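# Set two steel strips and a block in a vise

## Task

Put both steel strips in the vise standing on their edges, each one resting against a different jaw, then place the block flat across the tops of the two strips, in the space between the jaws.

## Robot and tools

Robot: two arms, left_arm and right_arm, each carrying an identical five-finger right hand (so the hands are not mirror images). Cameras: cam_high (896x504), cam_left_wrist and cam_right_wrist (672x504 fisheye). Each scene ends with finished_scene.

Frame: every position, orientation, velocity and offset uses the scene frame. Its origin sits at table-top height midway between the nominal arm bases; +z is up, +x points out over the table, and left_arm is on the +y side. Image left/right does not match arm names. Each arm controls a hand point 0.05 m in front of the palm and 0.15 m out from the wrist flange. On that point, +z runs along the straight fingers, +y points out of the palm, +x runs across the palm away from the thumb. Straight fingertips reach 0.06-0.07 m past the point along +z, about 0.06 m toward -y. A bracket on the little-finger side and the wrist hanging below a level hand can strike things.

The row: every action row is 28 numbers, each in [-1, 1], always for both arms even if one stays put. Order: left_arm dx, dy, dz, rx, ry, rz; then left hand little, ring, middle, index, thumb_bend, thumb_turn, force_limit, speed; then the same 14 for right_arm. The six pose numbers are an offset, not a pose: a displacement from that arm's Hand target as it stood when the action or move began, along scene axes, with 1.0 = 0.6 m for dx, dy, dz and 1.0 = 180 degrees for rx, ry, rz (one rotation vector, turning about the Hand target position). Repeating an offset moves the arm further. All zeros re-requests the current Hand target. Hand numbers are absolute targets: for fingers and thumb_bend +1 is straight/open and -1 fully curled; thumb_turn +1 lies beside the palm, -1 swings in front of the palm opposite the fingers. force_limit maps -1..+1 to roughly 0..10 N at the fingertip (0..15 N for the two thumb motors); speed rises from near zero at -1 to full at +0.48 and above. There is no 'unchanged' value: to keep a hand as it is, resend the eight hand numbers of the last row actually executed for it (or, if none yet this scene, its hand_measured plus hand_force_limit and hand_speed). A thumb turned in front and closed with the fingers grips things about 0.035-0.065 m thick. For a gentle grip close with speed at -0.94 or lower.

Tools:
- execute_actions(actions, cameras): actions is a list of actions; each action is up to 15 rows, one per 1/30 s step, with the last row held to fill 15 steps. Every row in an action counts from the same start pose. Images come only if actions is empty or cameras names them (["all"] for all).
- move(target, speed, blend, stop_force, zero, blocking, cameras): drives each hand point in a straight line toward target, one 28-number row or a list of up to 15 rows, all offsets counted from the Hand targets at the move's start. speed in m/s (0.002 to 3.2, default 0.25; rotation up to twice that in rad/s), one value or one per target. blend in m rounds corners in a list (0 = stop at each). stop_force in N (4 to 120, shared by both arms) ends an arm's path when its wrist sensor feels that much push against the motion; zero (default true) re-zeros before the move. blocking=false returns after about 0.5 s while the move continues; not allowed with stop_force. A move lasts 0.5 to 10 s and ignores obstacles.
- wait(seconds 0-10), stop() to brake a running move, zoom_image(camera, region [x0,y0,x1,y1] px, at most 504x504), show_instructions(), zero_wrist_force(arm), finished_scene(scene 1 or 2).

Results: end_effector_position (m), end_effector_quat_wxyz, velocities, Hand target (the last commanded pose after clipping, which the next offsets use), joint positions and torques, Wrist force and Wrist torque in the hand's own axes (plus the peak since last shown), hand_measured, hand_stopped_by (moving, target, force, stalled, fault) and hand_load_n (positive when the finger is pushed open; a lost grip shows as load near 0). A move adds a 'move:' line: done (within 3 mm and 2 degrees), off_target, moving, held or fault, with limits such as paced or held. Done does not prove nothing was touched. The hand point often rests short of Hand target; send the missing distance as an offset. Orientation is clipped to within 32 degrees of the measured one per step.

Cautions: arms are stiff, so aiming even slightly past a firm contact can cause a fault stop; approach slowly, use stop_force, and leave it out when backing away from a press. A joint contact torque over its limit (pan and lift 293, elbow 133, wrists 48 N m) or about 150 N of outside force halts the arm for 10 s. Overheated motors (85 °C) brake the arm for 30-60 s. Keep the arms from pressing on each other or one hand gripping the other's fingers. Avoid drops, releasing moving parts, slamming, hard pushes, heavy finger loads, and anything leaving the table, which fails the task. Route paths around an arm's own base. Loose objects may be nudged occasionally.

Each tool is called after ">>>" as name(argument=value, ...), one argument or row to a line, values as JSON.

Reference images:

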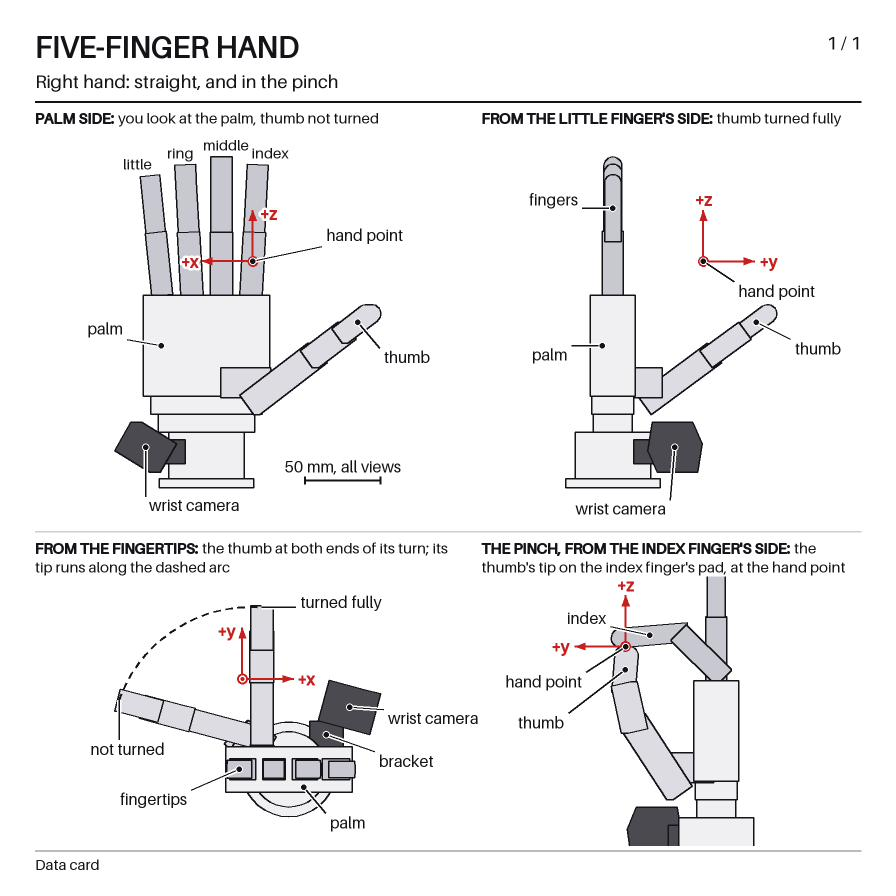

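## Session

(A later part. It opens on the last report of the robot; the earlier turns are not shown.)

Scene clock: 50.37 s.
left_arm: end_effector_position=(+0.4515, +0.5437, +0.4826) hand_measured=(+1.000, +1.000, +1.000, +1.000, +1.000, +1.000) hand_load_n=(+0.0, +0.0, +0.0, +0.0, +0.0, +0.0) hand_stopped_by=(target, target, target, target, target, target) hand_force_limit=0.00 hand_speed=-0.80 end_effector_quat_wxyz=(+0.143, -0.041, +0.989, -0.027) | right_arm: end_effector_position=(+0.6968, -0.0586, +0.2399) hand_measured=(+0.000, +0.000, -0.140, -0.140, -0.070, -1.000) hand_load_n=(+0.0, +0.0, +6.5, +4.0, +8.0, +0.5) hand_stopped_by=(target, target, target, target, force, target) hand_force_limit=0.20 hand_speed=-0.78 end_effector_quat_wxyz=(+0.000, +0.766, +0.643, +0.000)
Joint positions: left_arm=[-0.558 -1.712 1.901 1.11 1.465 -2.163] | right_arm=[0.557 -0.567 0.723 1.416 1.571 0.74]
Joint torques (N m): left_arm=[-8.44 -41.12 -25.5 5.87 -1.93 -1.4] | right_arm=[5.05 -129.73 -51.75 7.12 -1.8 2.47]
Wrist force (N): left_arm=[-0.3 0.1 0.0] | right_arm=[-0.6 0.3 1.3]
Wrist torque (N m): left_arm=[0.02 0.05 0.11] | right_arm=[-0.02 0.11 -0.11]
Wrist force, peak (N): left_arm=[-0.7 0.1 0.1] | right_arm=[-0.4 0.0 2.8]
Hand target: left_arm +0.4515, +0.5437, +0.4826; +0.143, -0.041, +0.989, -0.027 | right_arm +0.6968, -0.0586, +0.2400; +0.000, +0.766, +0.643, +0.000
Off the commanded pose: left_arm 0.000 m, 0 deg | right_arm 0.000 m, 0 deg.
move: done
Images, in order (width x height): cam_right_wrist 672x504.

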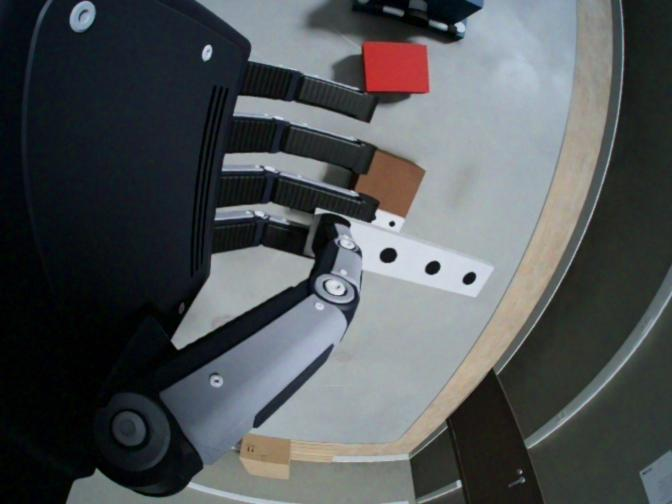

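>>> move(
  target=[0.4142, -0.4895, -0.371, 0.0205, 0.0909, -0.0483, 1, 1, 1, 1, 1, 1, 0, -0.8, -0.0947, -0.002, 0.1, 0.4954, -0.0673, 0.0196, 0, 0, -0.14, -0.14, -0.5, -1, 0.2, -0.78],
  speed=0.25,
  cameras=["all"],
)

>>> zoom_image(
  camera="cam_left_wrist",
  region=[300, 150, 560, 350],
)

>>> zoom_image(
  camera="cam_right_wrist",
  region=[280, 130, 560, 340],
)

Scene clock: 61.37 s.
left_arm: end_effector_position=(+0.7000, +0.2500, +0.2600) hand_measured=(+1.000, +1.000, +1.000, +1.000, +1.000, +1.000) hand_load_n=(+0.0, +0.0, +0.0, +0.0, +0.0, +0.0) hand_stopped_by=(target, target, target, target, target, target) hand_force_limit=0.00 hand_speed=-0.80 end_effector_quat_wxyz=(-0.001, +0.035, +0.999, +0.000) | right_arm: end_effector_position=(+0.6400, -0.0598, +0.3000) hand_measured=(+0.000, +0.000, -0.140, -0.140, -0.070, -1.000) hand_load_n=(+0.0, +0.0, +6.5, +3.5, +8.0, +0.5) hand_stopped_by=(target, target, target, target, force, target) hand_force_limit=0.20 hand_speed=-0.78 end_effector_quat_wxyz=(-0.476, +0.524, +0.476, +0.523)
Joint positions: left_arm=[-0.69 -0.934 1.353 1.153 1.572 -2.156] | right_arm=[0.268 -1.12 1.818 -0.695 0.371 1.569]
Joint torques (N m): left_arm=[-10.94 -82.38 -45.21 6.62 1.67 2.53] | right_arm=[9.22 -88.75 -26.96 -3.44 2.58 1.93]
Wrist force (N): left_arm=[-0.2 0.2 0.3] | right_arm=[-3.6 -1.6 -2.5]
Wrist torque (N m): left_arm=[0.01 0.02 -0.16] | right_arm=[0.06 0.40 -0.18]
Wrist force, peak (N): left_arm=[-0.8 -0.5 1.1] | right_arm=[-3.9 -2.0 -2.3]
Hand target: left_arm +0.7000, +0.2500, +0.2600; -0.001, +0.035, +0.999, +0.000 | right_arm +0.6400, -0.0598, +0.3000; -0.476, +0.524, +0.476, +0.523
Off the commanded pose: left_arm 0.000 m, 0 deg | right_arm 0.000 m, 0 deg.
move: done

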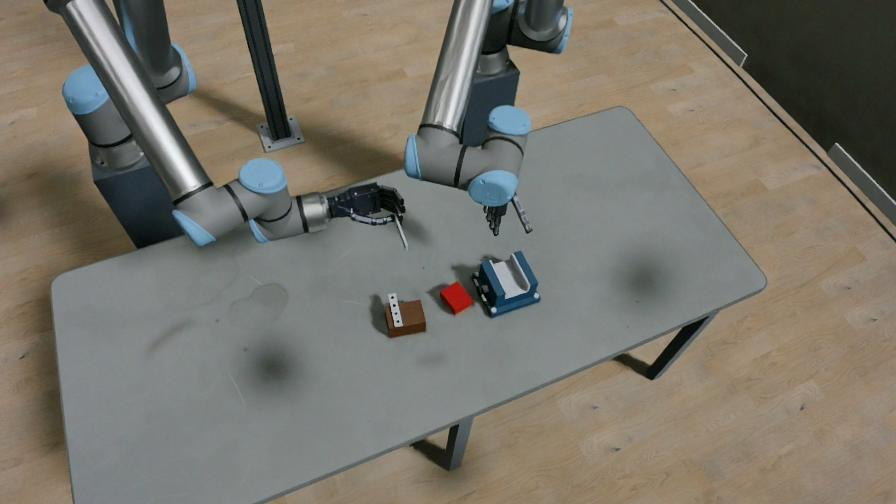

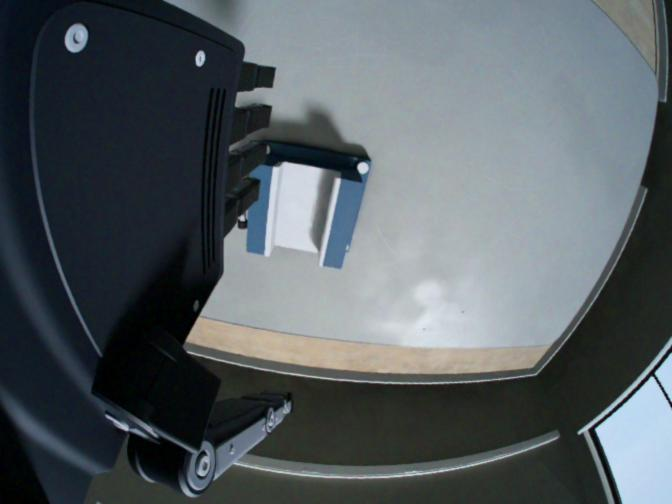

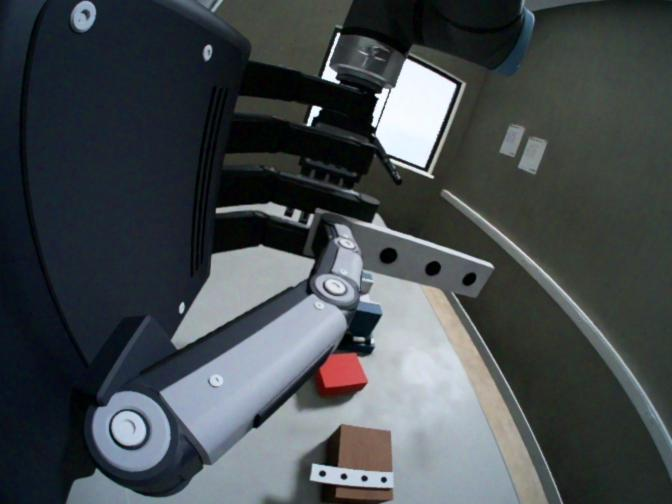

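Scaled by 1.938 from the camera's 672x504 image, which has a finer 960x720 frame.

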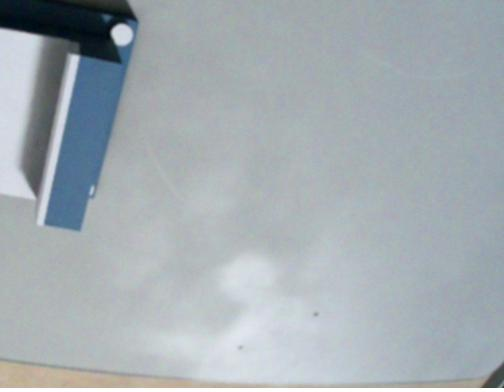

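Scaled by 1.800 from the camera's 672x504 image, which has a finer 960x720 frame.

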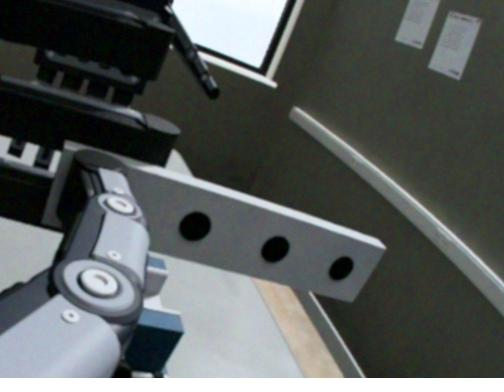

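>>> zoom_image(
  camera="cam_left_wrist",
  region=[230, 130, 390, 280],
)

Scaled by 3.150 from the camera's 672x504 image, which has a finer 960x720 frame.

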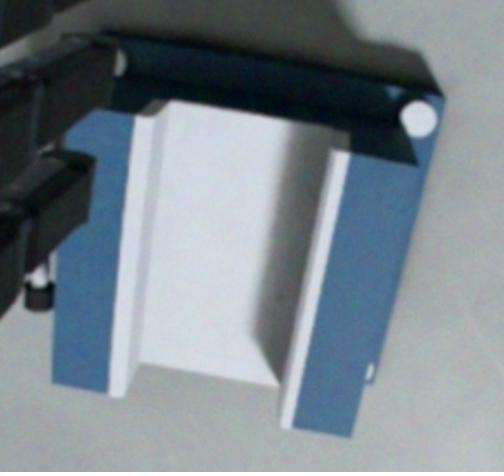

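>>> zoom_image(
  camera="cam_high",
  region=[340, 170, 430, 260],
)

Scaled by 5.600.

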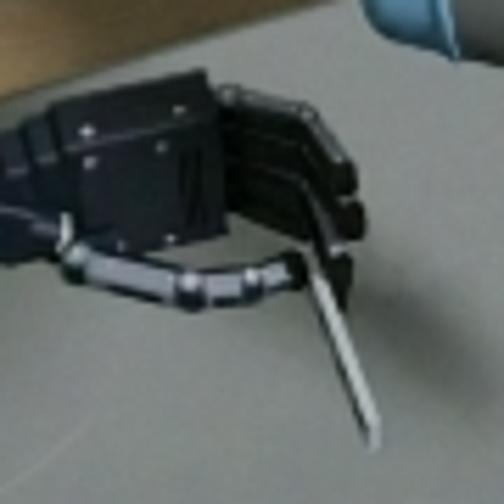

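>>> move(
  target=[-0.4, 0.5, 0.33, 0, 0, 0, -1, -1, -1, 1, 1, 1, 0, -0.3, 0.05, 0.3, -0.13, 0, 0, 0.0167, 0, 0, -0.14, -0.14, -0.5, -1, 0.2, -0.78],
  speed=0.2,
  cameras=["cam_right_wrist", "cam_high"],
)

>>> zoom_image(
  camera="cam_right_wrist",
  region=[280, 180, 560, 390],
)

>>> zoom_image(
  camera="cam_high",
  region=[430, 180, 560, 310],
)

Scene clock: 75.63 s.
left_arm: end_effector_position=(+0.4601, +0.5499, +0.4580) hand_measured=(-1.000, -1.000, -1.000, +1.000, +1.000, +1.000) hand_load_n=(+0.0, +0.0, +0.0, +0.0, +0.0, +0.0) hand_stopped_by=(target, target, target, target, target, target) hand_force_limit=0.00 hand_speed=-0.30 end_effector_quat_wxyz=(-0.001, +0.035, +0.999, +0.000) | right_arm: end_effector_position=(+0.6700, +0.1202, +0.2220) hand_measured=(+0.000, +0.000, -0.140, -0.140, -0.070, -1.000) hand_load_n=(+0.0, -0.5, +6.5, +4.0, +8.0, +0.5) hand_stopped_by=(target, target, target, target, force, target) hand_force_limit=0.20 hand_speed=-0.78 end_effector_quat_wxyz=(+0.489, -0.511, -0.489, -0.510)
Joint positions: left_arm=[-0.472 -1.553 1.827 1.298 1.571 -1.939] | right_arm=[0.46 -0.862 1.541 -0.677 0.51 1.57]
Joint torques (N m): left_arm=[18.53 -54.12 -23.37 6.63 1.59 2.87] | right_arm=[5.98 -80.32 -46.44 1.53 2.4 -1.77]
Wrist force (N): left_arm=[0.2 0.2 0.0] | right_arm=[-3.3 -2.2 -1.9]
Wrist torque (N m): left_arm=[0.03 -0.04 -0.13] | right_arm=[0.02 0.33 -0.27]
Wrist force, peak (N): left_arm=[1.2 1.6 -0.8] | right_arm=[-4.3 -2.1 -2.0]
Hand target: left_arm +0.4600, +0.5500, +0.4580; -0.001, +0.035, +0.999, +0.000 | right_arm +0.6700, +0.1202, +0.2220; +0.489, -0.511, -0.489, -0.510
Off the commanded pose: left_arm 0.000 m, 0 deg | right_arm 0.000 m, 0 deg.
move: done
Images, in order (width x height): cam_high 896x504, cam_right_wrist 672x504.

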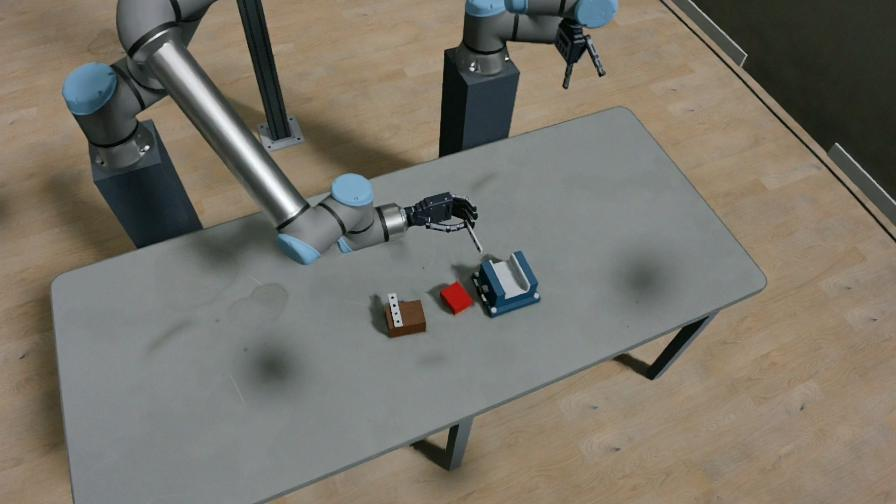

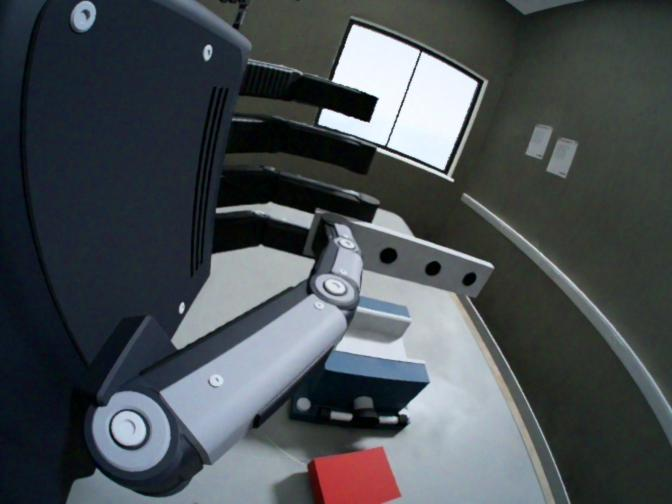

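Scaled by 1.800 from the camera's 672x504 image, which has a finer 960x720 frame.

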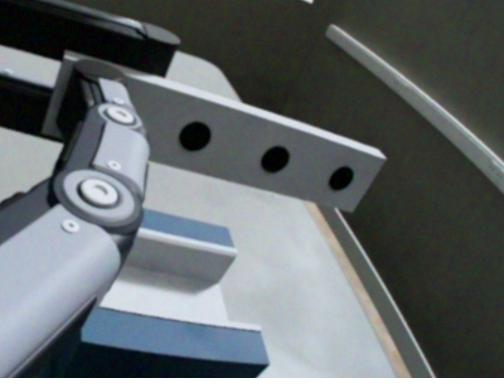

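Scaled by 3.877.

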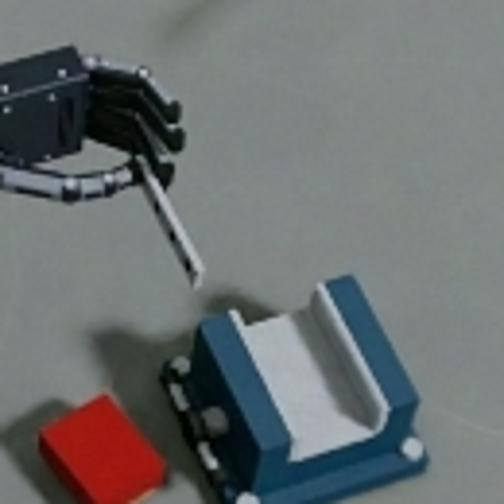

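>>> move(
  target=[0, 0, 0, 0, 0, 0, -1, -1, -1, 1, 1, 1, 0, -0.3, 0.0267, 0.183, -0.12, 0, 0, -0.0078, 0, 0, -0.14, -0.14, -0.5, -1, 0.2, -0.78],
  speed=0.12,
  cameras=["cam_right_wrist", "cam_high"],
)

>>> zoom_image(
  camera="cam_right_wrist",
  region=[280, 180, 560, 390],
)

>>> zoom_image(
  camera="cam_high",
  region=[450, 210, 550, 310],
)

Scene clock: 79.83 s.
left_arm: end_effector_position=(+0.4600, +0.5500, +0.4580) hand_measured=(-1.000, -1.000, -1.000, +1.000, +1.000, +1.000) hand_load_n=(+0.0, +0.5, +0.5, +0.0, +0.0, +0.5) hand_stopped_by=(target, target, target, target, target, target) hand_force_limit=0.00 hand_speed=-0.30 end_effector_quat_wxyz=(-0.001, +0.035, +0.999, +0.000) | right_arm: end_effector_position=(+0.6860, +0.2300, +0.1501) hand_measured=(+0.000, +0.000, -0.140, -0.140, -0.070, -1.000) hand_load_n=(+0.0, +0.0, +6.5, +4.0, +8.0, +0.5) hand_stopped_by=(target, target, target, target, force, target) hand_force_limit=0.20 hand_speed=-0.78 end_effector_quat_wxyz=(+0.483, -0.517, -0.483, -0.516)
Joint positions: left_arm=[-0.472 -1.553 1.827 1.298 1.571 -1.939] | right_arm=[0.564 -0.683 1.347 -0.663 0.639 1.57]
Joint torques (N m): left_arm=[18.6 -52.16 -23.13 6.99 1.82 2.49] | right_arm=[7.65 -92.91 -46.41 1.51 2.47 -1.46]
Wrist force (N): left_arm=[0.1 0.5 0.0] | right_arm=[-3.7 -1.6 -2.1]
Wrist torque (N m): left_arm=[0.07 -0.02 -0.13] | right_arm=[0.07 0.43 -0.24]
Wrist force, peak (N): left_arm=[0.4 0.8 0.3] | right_arm=[-4.5 -1.9 -0.4]
Hand target: left_arm +0.4600, +0.5500, +0.4580; -0.001, +0.035, +0.999, +0.000 | right_arm +0.6860, +0.2300, +0.1500; +0.483, -0.517, -0.483, -0.516
Off the commanded pose: left_arm 0.000 m, 0 deg | right_arm 0.000 m, 0 deg.
move: done
Images, in order (width x height): cam_high 896x504, cam_right_wrist 672x504.

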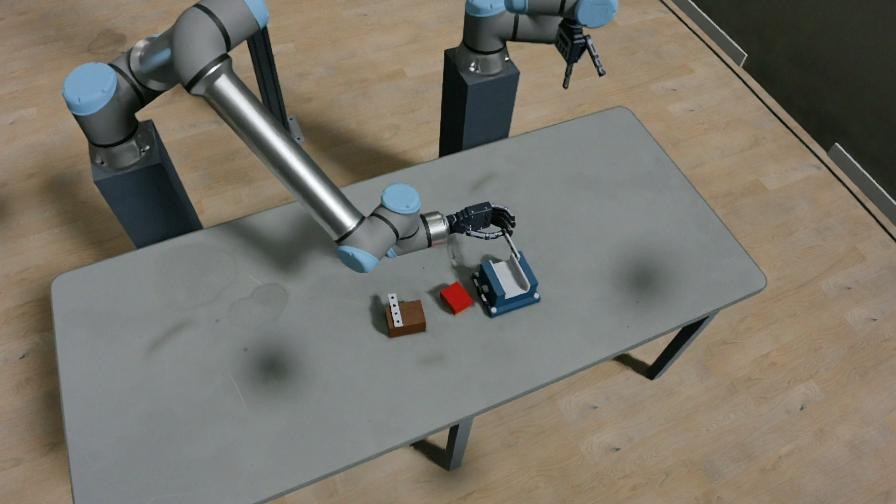

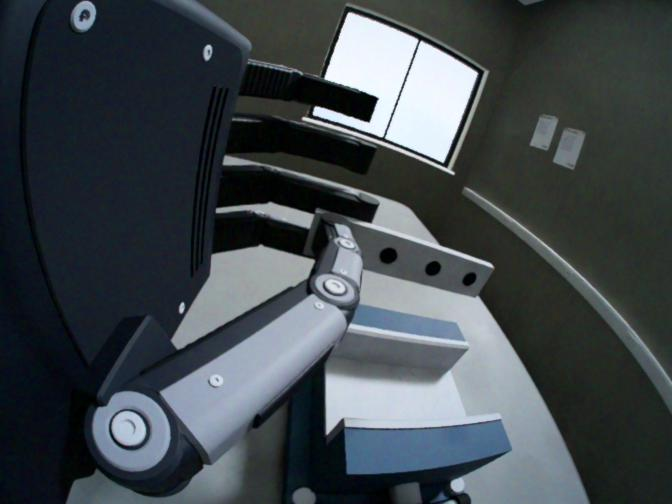

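Scaled by 1.800 from the camera's 672x504 image, which has a finer 960x720 frame.

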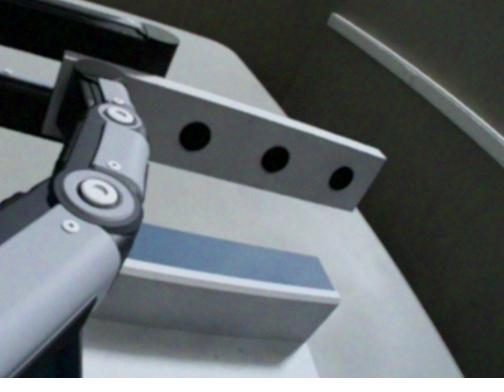

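Scaled by 5.040.

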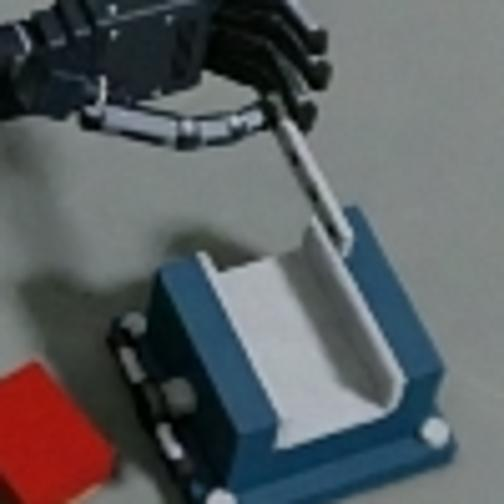

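>>> move(
  target=[
    [0, 0, 0, 0, 0, 0, -1, -1, -1, 1, 1, 1, 0, -0.3, 0.0083, 0.0158, 0, 0, 0, 0, 0, 0, -0.14, -0.14, -0.5, -1, 0.2, -0.78],
    [0, 0, 0, 0, 0, 0, -1, -1, -1, 1, 1, 1, 0, -0.3, 0.0083, 0.0158, -0.085, 0, 0, 0, 0, 0, -0.14, -0.14, -0.5, -1, 0.2, -0.78],
  ],
  speed=0.06,
  stop_force=5,
  cameras=["cam_right_wrist", "cam_high"],
)

>>> zoom_image(
  camera="cam_right_wrist",
  region=[280, 180, 560, 390],
)

>>> zoom_image(
  camera="cam_high",
  region=[470, 220, 550, 310],
)

Scene clock: 85.33 s.
left_arm: end_effector_position=(+0.4600, +0.5500, +0.4580) hand_measured=(-1.000, -1.000, -1.000, +1.000, +1.000, +1.000) hand_load_n=(+0.0, +0.0, +0.0, +0.0, +0.0, +0.0) hand_stopped_by=(target, target, target, target, target, target) hand_force_limit=0.00 hand_speed=-0.30 end_effector_quat_wxyz=(-0.001, +0.035, +0.999, +0.000) | right_arm: end_effector_position=(+0.6910, +0.2395, +0.0990) hand_measured=(+0.000, +0.000, -0.140, -0.140, -0.070, -1.000) hand_load_n=(+0.0, +0.0, +6.5, +4.0, +8.0, +0.5) hand_stopped_by=(target, target, target, target, force, target) hand_force_limit=0.20 hand_speed=-0.78 end_effector_quat_wxyz=(+0.483, -0.517, -0.483, -0.516)
Joint positions: left_arm=[-0.472 -1.553 1.827 1.298 1.571 -1.939] | right_arm=[0.57 -0.615 1.32 -0.703 0.645 1.57]
Joint torques (N m): left_arm=[19.55 -54.01 -23.14 6.82 1.48 2.42] | right_arm=[5.2 -92.43 -46.58 -4.18 2.42 1.23]
Wrist force (N): left_arm=[0.1 0.0 -0.1] | right_arm=[-3.3 -1.5 -2.1]
Wrist torque (N m): left_arm=[0.00 -0.02 -0.14] | right_arm=[0.12 0.38 -0.17]
Wrist force, peak (N): left_arm=[0.3 0.7 0.5] | right_arm=[-4.2 -1.7 -2.2]
Hand target: left_arm +0.4600, +0.5500, +0.4580; -0.001, +0.035, +0.999, +0.000 | right_arm +0.6910, +0.2395, +0.0990; +0.483, -0.517, -0.483, -0.516
Off the commanded pose: left_arm 0.000 m, 0 deg | right_arm 0.000 m, 0 deg.
move: done
Images, in order (width x height): cam_high 896x504, cam_right_wrist 672x504.

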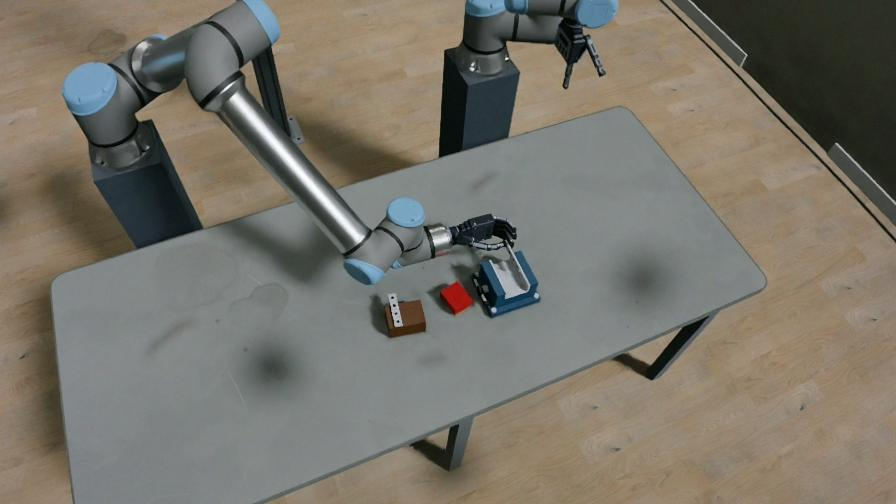

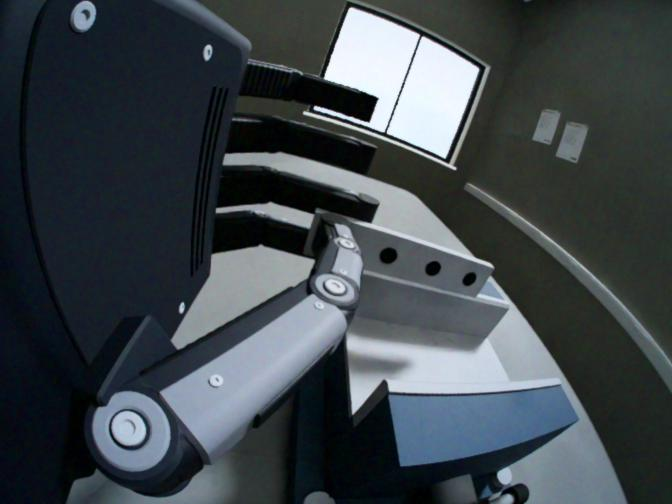

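Scaled by 1.800 from the camera's 672x504 image, which has a finer 960x720 frame.

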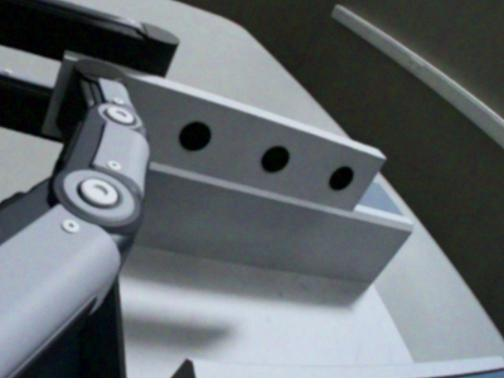

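Scaled by 5.600.

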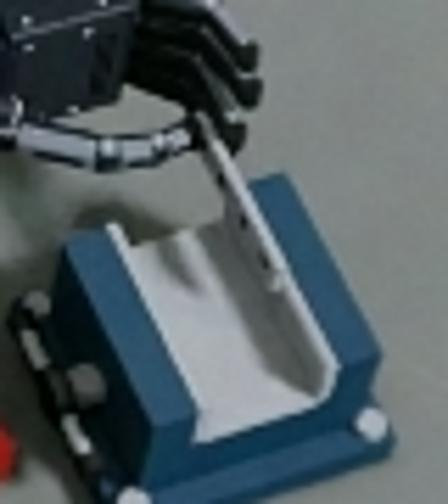

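>>> move(
  target=[0, 0, 0, 0, 0, 0, -1, -1, -1, 1, 1, 1, 0, -0.3, 0, -0.0083, -0.0067, 0, 0, 0, 0, 0, -0.14, -0.14, -0.5, -1, 0.2, -0.78],
  speed=0.05,
  cameras=["cam_right_wrist", "cam_high"],
)

>>> zoom_image(
  camera="cam_right_wrist",
  region=[340, 220, 540, 370],
)

>>> zoom_image(
  camera="cam_high",
  region=[490, 230, 540, 290],
)

Scene clock: 89.63 s.
left_arm: end_effector_position=(+0.4600, +0.5500, +0.4580) hand_measured=(-1.000, -1.000, -1.000, +1.000, +1.000, +1.000) hand_load_n=(+0.0, +0.0, +0.0, +0.0, +0.0, +0.0) hand_stopped_by=(target, target, target, target, target, target) hand_force_limit=0.00 hand_speed=-0.30 end_effector_quat_wxyz=(-0.001, +0.035, +0.999, +0.000) | right_arm: end_effector_position=(+0.6910, +0.2346, +0.0950) hand_measured=(+0.000, +0.000, -0.140, -0.140, -0.070, -1.000) hand_load_n=(+0.0, +0.0, +6.5, +3.5, +8.0, +0.5) hand_stopped_by=(target, target, target, target, force, target) hand_force_limit=0.20 hand_speed=-0.78 end_effector_quat_wxyz=(+0.483, -0.517, -0.483, -0.516)
Joint positions: left_arm=[-0.472 -1.553 1.827 1.298 1.571 -1.939] | right_arm=[0.565 -0.615 1.329 -0.713 0.64 1.57]
Joint torques (N m): left_arm=[17.9 -53.62 -23.09 6.61 1.44 2.28] | right_arm=[-13.45 -104.02 -24.47 -4.73 -2 -1.06]
Wrist force (N): left_arm=[0.5 0.2 0.0] | right_arm=[-3.3 -1.7 -1.8]
Wrist torque (N m): left_arm=[0.02 -0.08 -0.12] | right_arm=[0.05 0.37 -0.19]
Wrist force, peak (N): left_arm=[0.7 0.6 -0.3] | right_arm=[-3.6 -1.8 -2.5]
Hand target: left_arm +0.4600, +0.5500, +0.4580; -0.001, +0.035, +0.999, +0.000 | right_arm +0.6910, +0.2345, +0.0950; +0.483, -0.517, -0.483, -0.516
Off the commanded pose: left_arm 0.000 m, 0 deg | right_arm 0.000 m, 0 deg.
move: done
Images, in order (width x height): cam_high 896x504, cam_right_wrist 672x504.

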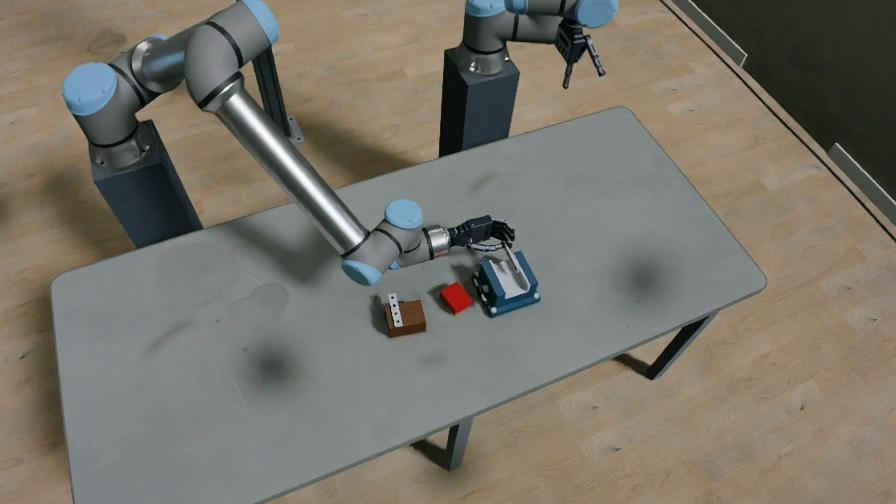

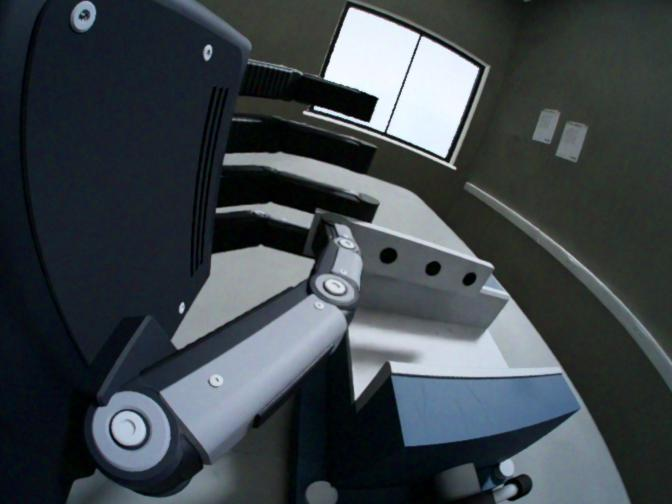

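Scaled by 2.520 from the camera's 672x504 image, which has a finer 960x720 frame.

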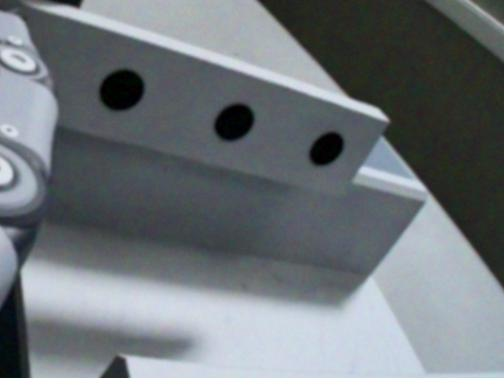

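Scaled by 8.400.

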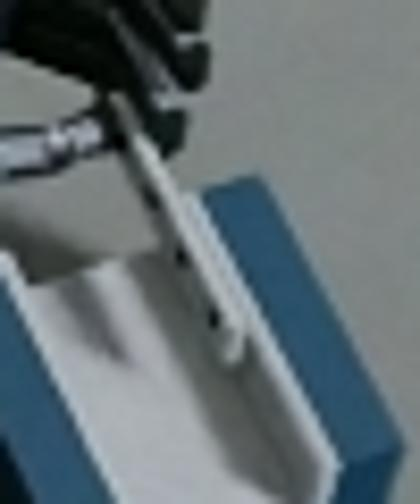

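>>> move(
  target=[0, 0, 0, 0, 0, 0, -1, -1, -1, 1, 1, 1, 0, -0.3, 0, 0, -0.075, 0, 0, 0, 0, 0, -0.14, -0.14, -0.5, -1, 0.2, -0.78],
  speed=0.025,
  stop_force=4,
  cameras=["cam_right_wrist", "cam_high"],
)

>>> zoom_image(
  camera="cam_right_wrist",
  region=[340, 220, 540, 370],
)

>>> zoom_image(
  camera="cam_high",
  region=[490, 230, 540, 290],
)

Scene clock: 93.70 s.
left_arm: end_effector_position=(+0.4600, +0.5500, +0.4580) hand_measured=(-1.000, -1.000, -1.000, +1.000, +1.000, +1.000) hand_load_n=(+0.0, +0.0, +0.0, +0.0, +0.0, -0.5) hand_stopped_by=(target, target, target, target, target, target) hand_force_limit=0.00 hand_speed=-0.30 end_effector_quat_wxyz=(-0.001, +0.035, +0.999, +0.000) | right_arm: end_effector_position=(+0.6910, +0.2346, +0.0623) hand_measured=(+0.000, +0.000, -0.140, -0.140, -0.070, -1.000) hand_load_n=(+0.0, +0.0, +7.0, +4.5, +3.5, -1.5) hand_stopped_by=(target, target, target, target, force, target) hand_force_limit=0.20 hand_speed=-0.78 end_effector_quat_wxyz=(+0.483, -0.517, -0.483, -0.516)
Joint positions: left_arm=[-0.472 -1.553 1.827 1.298 1.571 -1.939] | right_arm=[0.565 -0.578 1.326 -0.746 0.64 1.57]
Joint torques (N m): left_arm=[19.15 -53.05 -24.19 6.58 1.67 2.32] | right_arm=[-11.86 -125.17 -24.97 1.39 -1.53 -0.85]
Wrist force (N): left_arm=[0.3 0.4 0.1] | right_arm=[-3.2 -1.3 -2.4]
Wrist torque (N m): left_arm=[0.04 -0.05 -0.12] | right_arm=[0.11 0.35 -0.21]
Wrist force, peak (N): left_arm=[0.3 0.8 0.1] | right_arm=[-4.2 -1.6 -2.2]
Hand target: left_arm +0.4600, +0.5500, +0.4580; -0.001, +0.035, +0.999, +0.000 | right_arm +0.6910, +0.2346, +0.0623; +0.483, -0.517, -0.483, -0.516 (not the last commanded pose)
Off the commanded pose: left_arm 0.000 m, 0 deg | right_arm 0.012 m, 0 deg.
move: contact (right_arm)
Images, in order (width x height): cam_high 896x504, cam_right_wrist 672x504.

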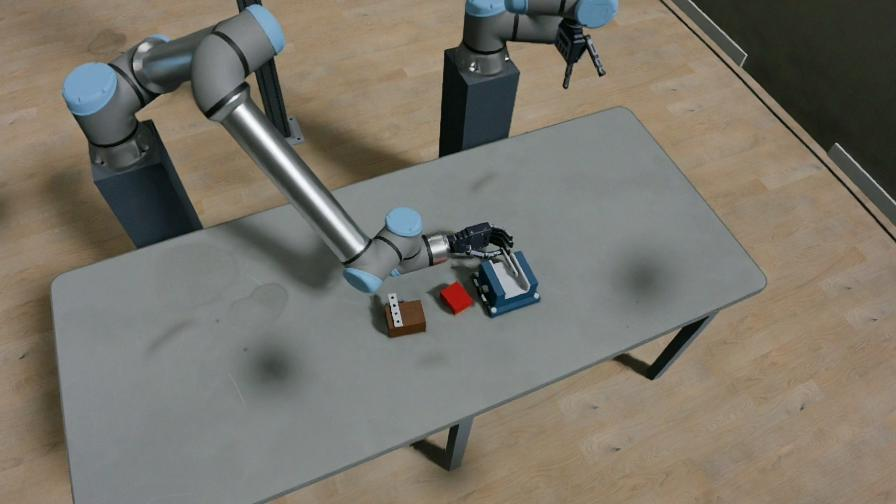

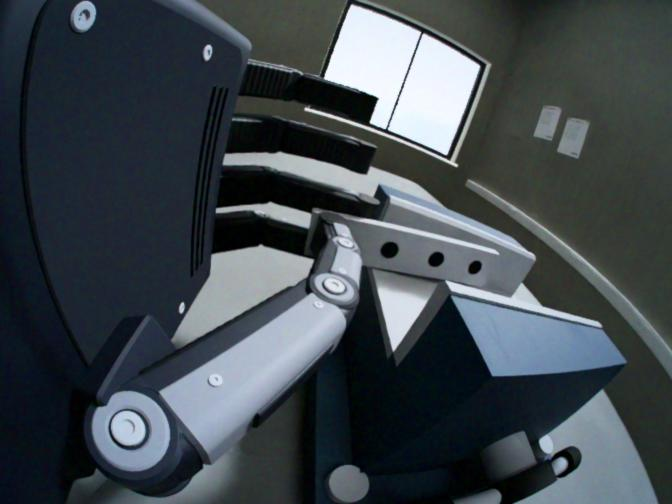

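Scaled by 2.520 from the camera's 672x504 image, which has a finer 960x720 frame.

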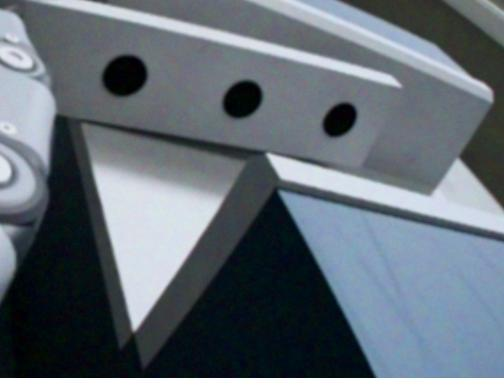

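Scaled by 8.400.

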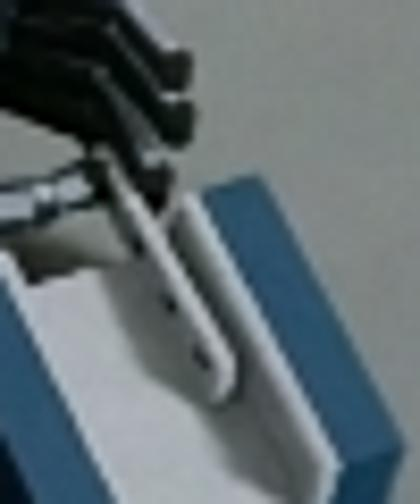

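>>> move(
  target=[0, 0, 0, 0, 0, 0, -1, -1, -1, 1, 1, 1, 0, -0.3, 0, 0, 0, 0, 0, 0, 0, 0, -0.14, -0.14, 0.2, -1, 0.2, -0.78],
  cameras=["cam_right_wrist", "cam_high"],
)

>>> zoom_image(
  camera="cam_right_wrist",
  region=[300, 180, 560, 370],
)

>>> zoom_image(
  camera="cam_high",
  region=[490, 230, 540, 290],
)

Scene clock: 95.53 s.
left_arm: end_effector_position=(+0.4600, +0.5500, +0.4580) hand_measured=(-1.000, -1.000, -1.000, +1.000, +1.000, +1.000) hand_load_n=(+0.5, +0.0, +0.5, +0.0, +0.0, +0.0) hand_stopped_by=(target, target, target, target, target, target) hand_force_limit=0.00 hand_speed=-0.30 end_effector_quat_wxyz=(-0.001, +0.035, +0.999, +0.000) | right_arm: end_effector_position=(+0.6910, +0.2346, +0.0623) hand_measured=(+0.000, +0.000, -0.140, -0.140, +0.200, -1.000) hand_load_n=(+0.0, +0.0, +0.0, +0.0, -0.5, +0.0) hand_stopped_by=(target, target, target, target, target, target) hand_force_limit=0.20 hand_speed=-0.78 end_effector_quat_wxyz=(+0.483, -0.517, -0.483, -0.516)
Joint positions: left_arm=[-0.472 -1.553 1.827 1.298 1.571 -1.939] | right_arm=[0.565 -0.578 1.326 -0.746 0.64 1.57]
Joint torques (N m): left_arm=[17.29 -53.88 -24.32 6.83 1.61 2.5] | right_arm=[-7.74 -117.63 -26.25 0.98 0.1 -1.27]
Wrist force (N): left_arm=[0.2 0.1 -0.1] | right_arm=[-2.8 -1.7 -2.4]
Wrist torque (N m): left_arm=[0.02 -0.02 -0.14] | right_arm=[0.07 0.41 -0.27]
Wrist force, peak (N): left_arm=[0.7 0.5 -0.1] | right_arm=[-3.9 -1.8 -2.7]
Hand target: left_arm +0.4600, +0.5500, +0.4580; -0.001, +0.035, +0.999, +0.000 | right_arm +0.6910, +0.2346, +0.0623; +0.483, -0.517, -0.483, -0.516
Off the commanded pose: left_arm 0.000 m, 0 deg | right_arm 0.000 m, 0 deg.
move: done
Images, in order (width x height): cam_high 896x504, cam_right_wrist 672x504.

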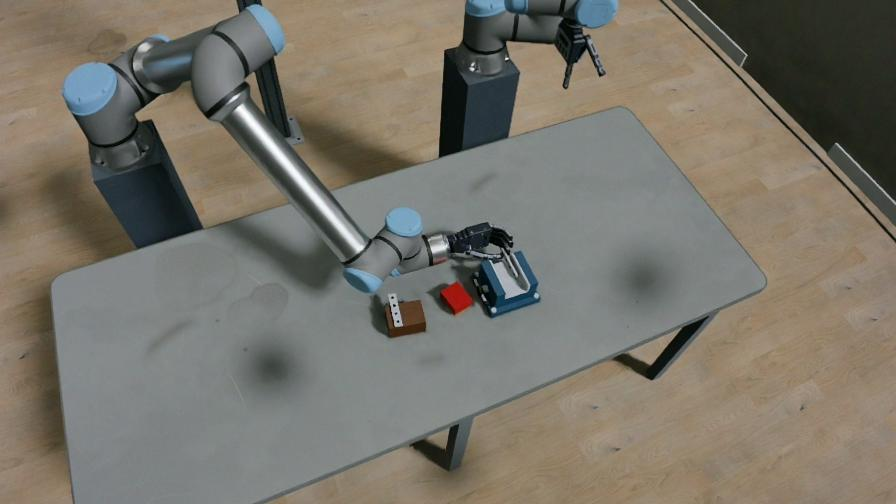

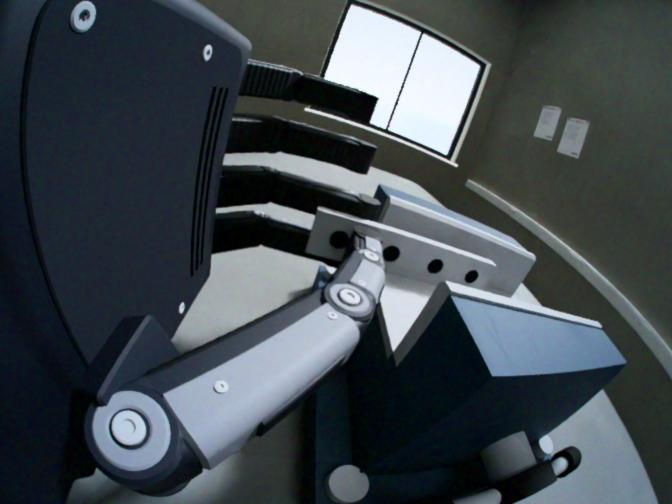

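Scaled by 1.938 from the camera's 672x504 image, which has a finer 960x720 frame.

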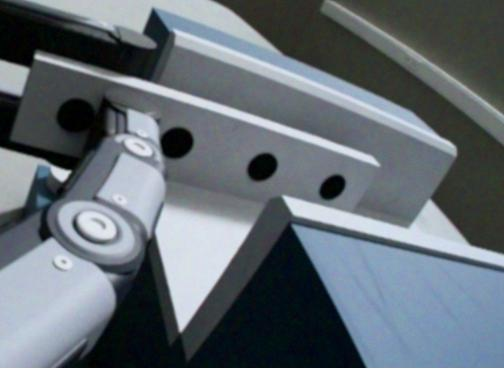

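Scaled by 8.400.

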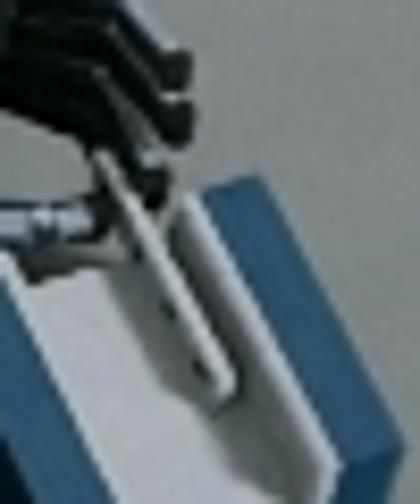

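>>> move(
  target=[0, 0, 0, 0, 0, 0, -1, -1, -1, 1, 1, 1, 0, -0.3, 0, 0, 0, 0, 0, 0, 0, 0, 0.1, 0.1, 0.2, -1, 0.2, -0.78],
)

>>> move(
  target=[
    [0, 0, 0, 0, 0, 0, -1, -1, -1, 1, 1, 1, 0, -0.3, -0.15, 0.0102, 0, 0, 0, 0, 0, 0, 0.1, 0.1, 0.2, -1, 0.2, -0.78],
    [0, 0, 0, 0, 0, 0, -1, -1, -1, 1, 1, 1, 0, -0.3, -0.17, 0.0102, 0.25, 0, 0, 0, 0, 0, 0.1, 0.1, 0.2, -1, 0.2, -0.78],
  ],
  speed=[0.06, 0.15],
  blend=0.01,
  cameras=["cam_right_wrist", "cam_high"],
)

>>> zoom_image(
  camera="cam_high",
  region=[480, 240, 540, 310],
)

Scene clock: 97.23 s.
left_arm: end_effector_position=(+0.4600, +0.5500, +0.4580) hand_measured=(-1.000, -1.000, -1.000, +1.000, +1.000, +1.000) hand_load_n=(+0.0, +0.0, +0.0, +0.0, +0.0, +0.0) hand_stopped_by=(target, target, target, target, target, target) hand_force_limit=0.00 hand_speed=-0.30 end_effector_quat_wxyz=(-0.001, +0.035, +0.999, +0.000) | right_arm: end_effector_position=(+0.6910, +0.2346, +0.0623) hand_measured=(+0.000, +0.000, +0.100, +0.100, +0.200, -1.000) hand_load_n=(+0.0, +0.0, +0.0, +0.0, +0.0, +0.0) hand_stopped_by=(target, target, target, target, target, target) hand_force_limit=0.20 hand_speed=-0.78 end_effector_quat_wxyz=(+0.483, -0.517, -0.483, -0.516)
Joint positions: left_arm=[-0.472 -1.553 1.827 1.298 1.571 -1.939] | right_arm=[0.565 -0.578 1.326 -0.746 0.64 1.57]
Joint torques (N m): left_arm=[18.85 -53.73 -23.4 6.71 1.37 2.38] | right_arm=[-6.07 -112.11 -26.25 0.59 0.6 -0.89]
Wrist force (N): left_arm=[0.1 0.3 0.1] | right_arm=[-2.9 -1.3 -2.4]
Wrist torque (N m): left_arm=[0.03 -0.01 -0.14] | right_arm=[0.12 0.42 -0.27]
Wrist force, peak (N): left_arm=[0.5 0.7 0.1] | right_arm=[-3.3 -1.9 -2.5]
Hand target: left_arm +0.4600, +0.5500, +0.4580; -0.001, +0.035, +0.999, +0.000 | right_arm +0.6910, +0.2346, +0.0623; +0.483, -0.517, -0.483, -0.516
Off the commanded pose: left_arm 0.000 m, 0 deg | right_arm 0.000 m, 0 deg.
move: done

Scene clock: 100.20 s.
left_arm: end_effector_position=(+0.4600, +0.5500, +0.4580) hand_measured=(-1.000, -1.000, -1.000, +1.000, +1.000, +1.000) hand_load_n=(+0.0, +0.5, +0.0, +0.0, +0.0, +0.0) hand_stopped_by=(target, target, target, target, target, target) hand_force_limit=0.00 hand_speed=-0.30 end_effector_quat_wxyz=(-0.001, +0.035, +0.999, +0.000) | right_arm: end_effector_position=(+0.5890, +0.2407, +0.2122) hand_measured=(+0.000, +0.000, +0.100, +0.100, +0.200, -1.000) hand_load_n=(+0.0, +0.0, +0.0, +0.0, +0.0, +0.0) hand_stopped_by=(target, target, target, target, target, target) hand_force_limit=0.20 hand_speed=-0.78 end_effector_quat_wxyz=(+0.483, -0.517, -0.483, -0.516)
Joint positions: left_arm=[-0.472 -1.553 1.827 1.298 1.571 -1.939] | right_arm=[0.636 -0.825 1.493 -0.667 0.711 1.57]
Joint torques (N m): left_arm=[17.98 -53.04 -24.22 6.47 1.57 2.22] | right_arm=[8.63 -111.48 -46.53 1.14 2.35 -2.59]
Wrist force (N): left_arm=[0.3 0.4 0.0] | right_arm=[-2.7 -1.8 -1.9]
Wrist torque (N m): left_arm=[0.06 -0.05 -0.12] | right_arm=[0.10 0.28 -0.33]
Wrist force, peak (N): left_arm=[0.0 0.8 0.4] | right_arm=[-3.9 -1.7 -2.2]
Hand target: left_arm +0.4600, +0.5500, +0.4580; -0.001, +0.035, +0.999, +0.000 | right_arm +0.5890, +0.2407, +0.2123; +0.483, -0.517, -0.483, -0.516
Off the commanded pose: left_arm 0.000 m, 0 deg | right_arm 0.000 m, 0 deg.
move: done
Images, in order (width x height): cam_high 896x504, cam_right_wrist 672x504.

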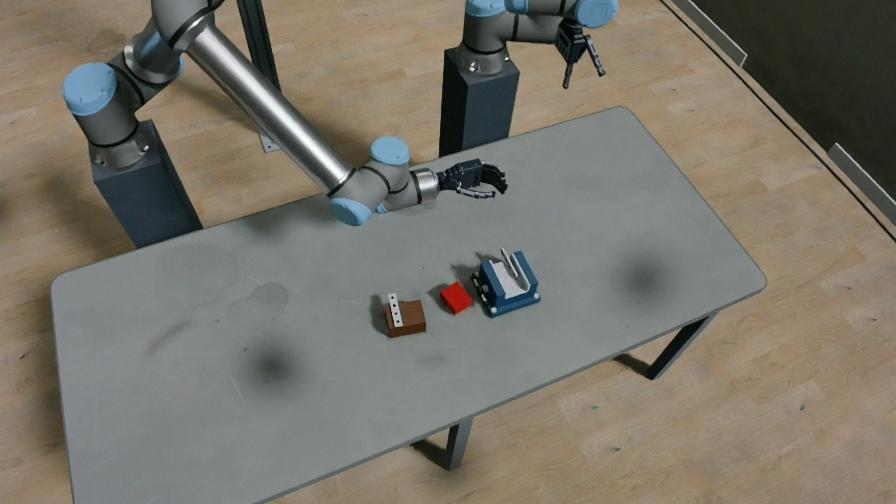

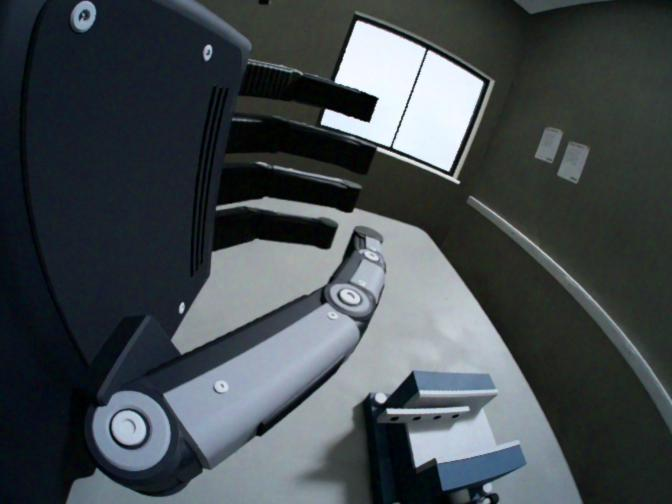

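Scaled by 7.200.

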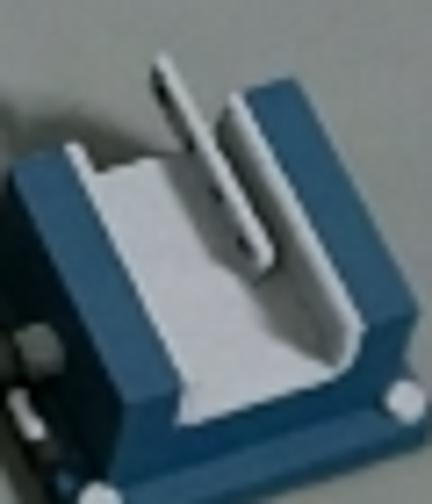

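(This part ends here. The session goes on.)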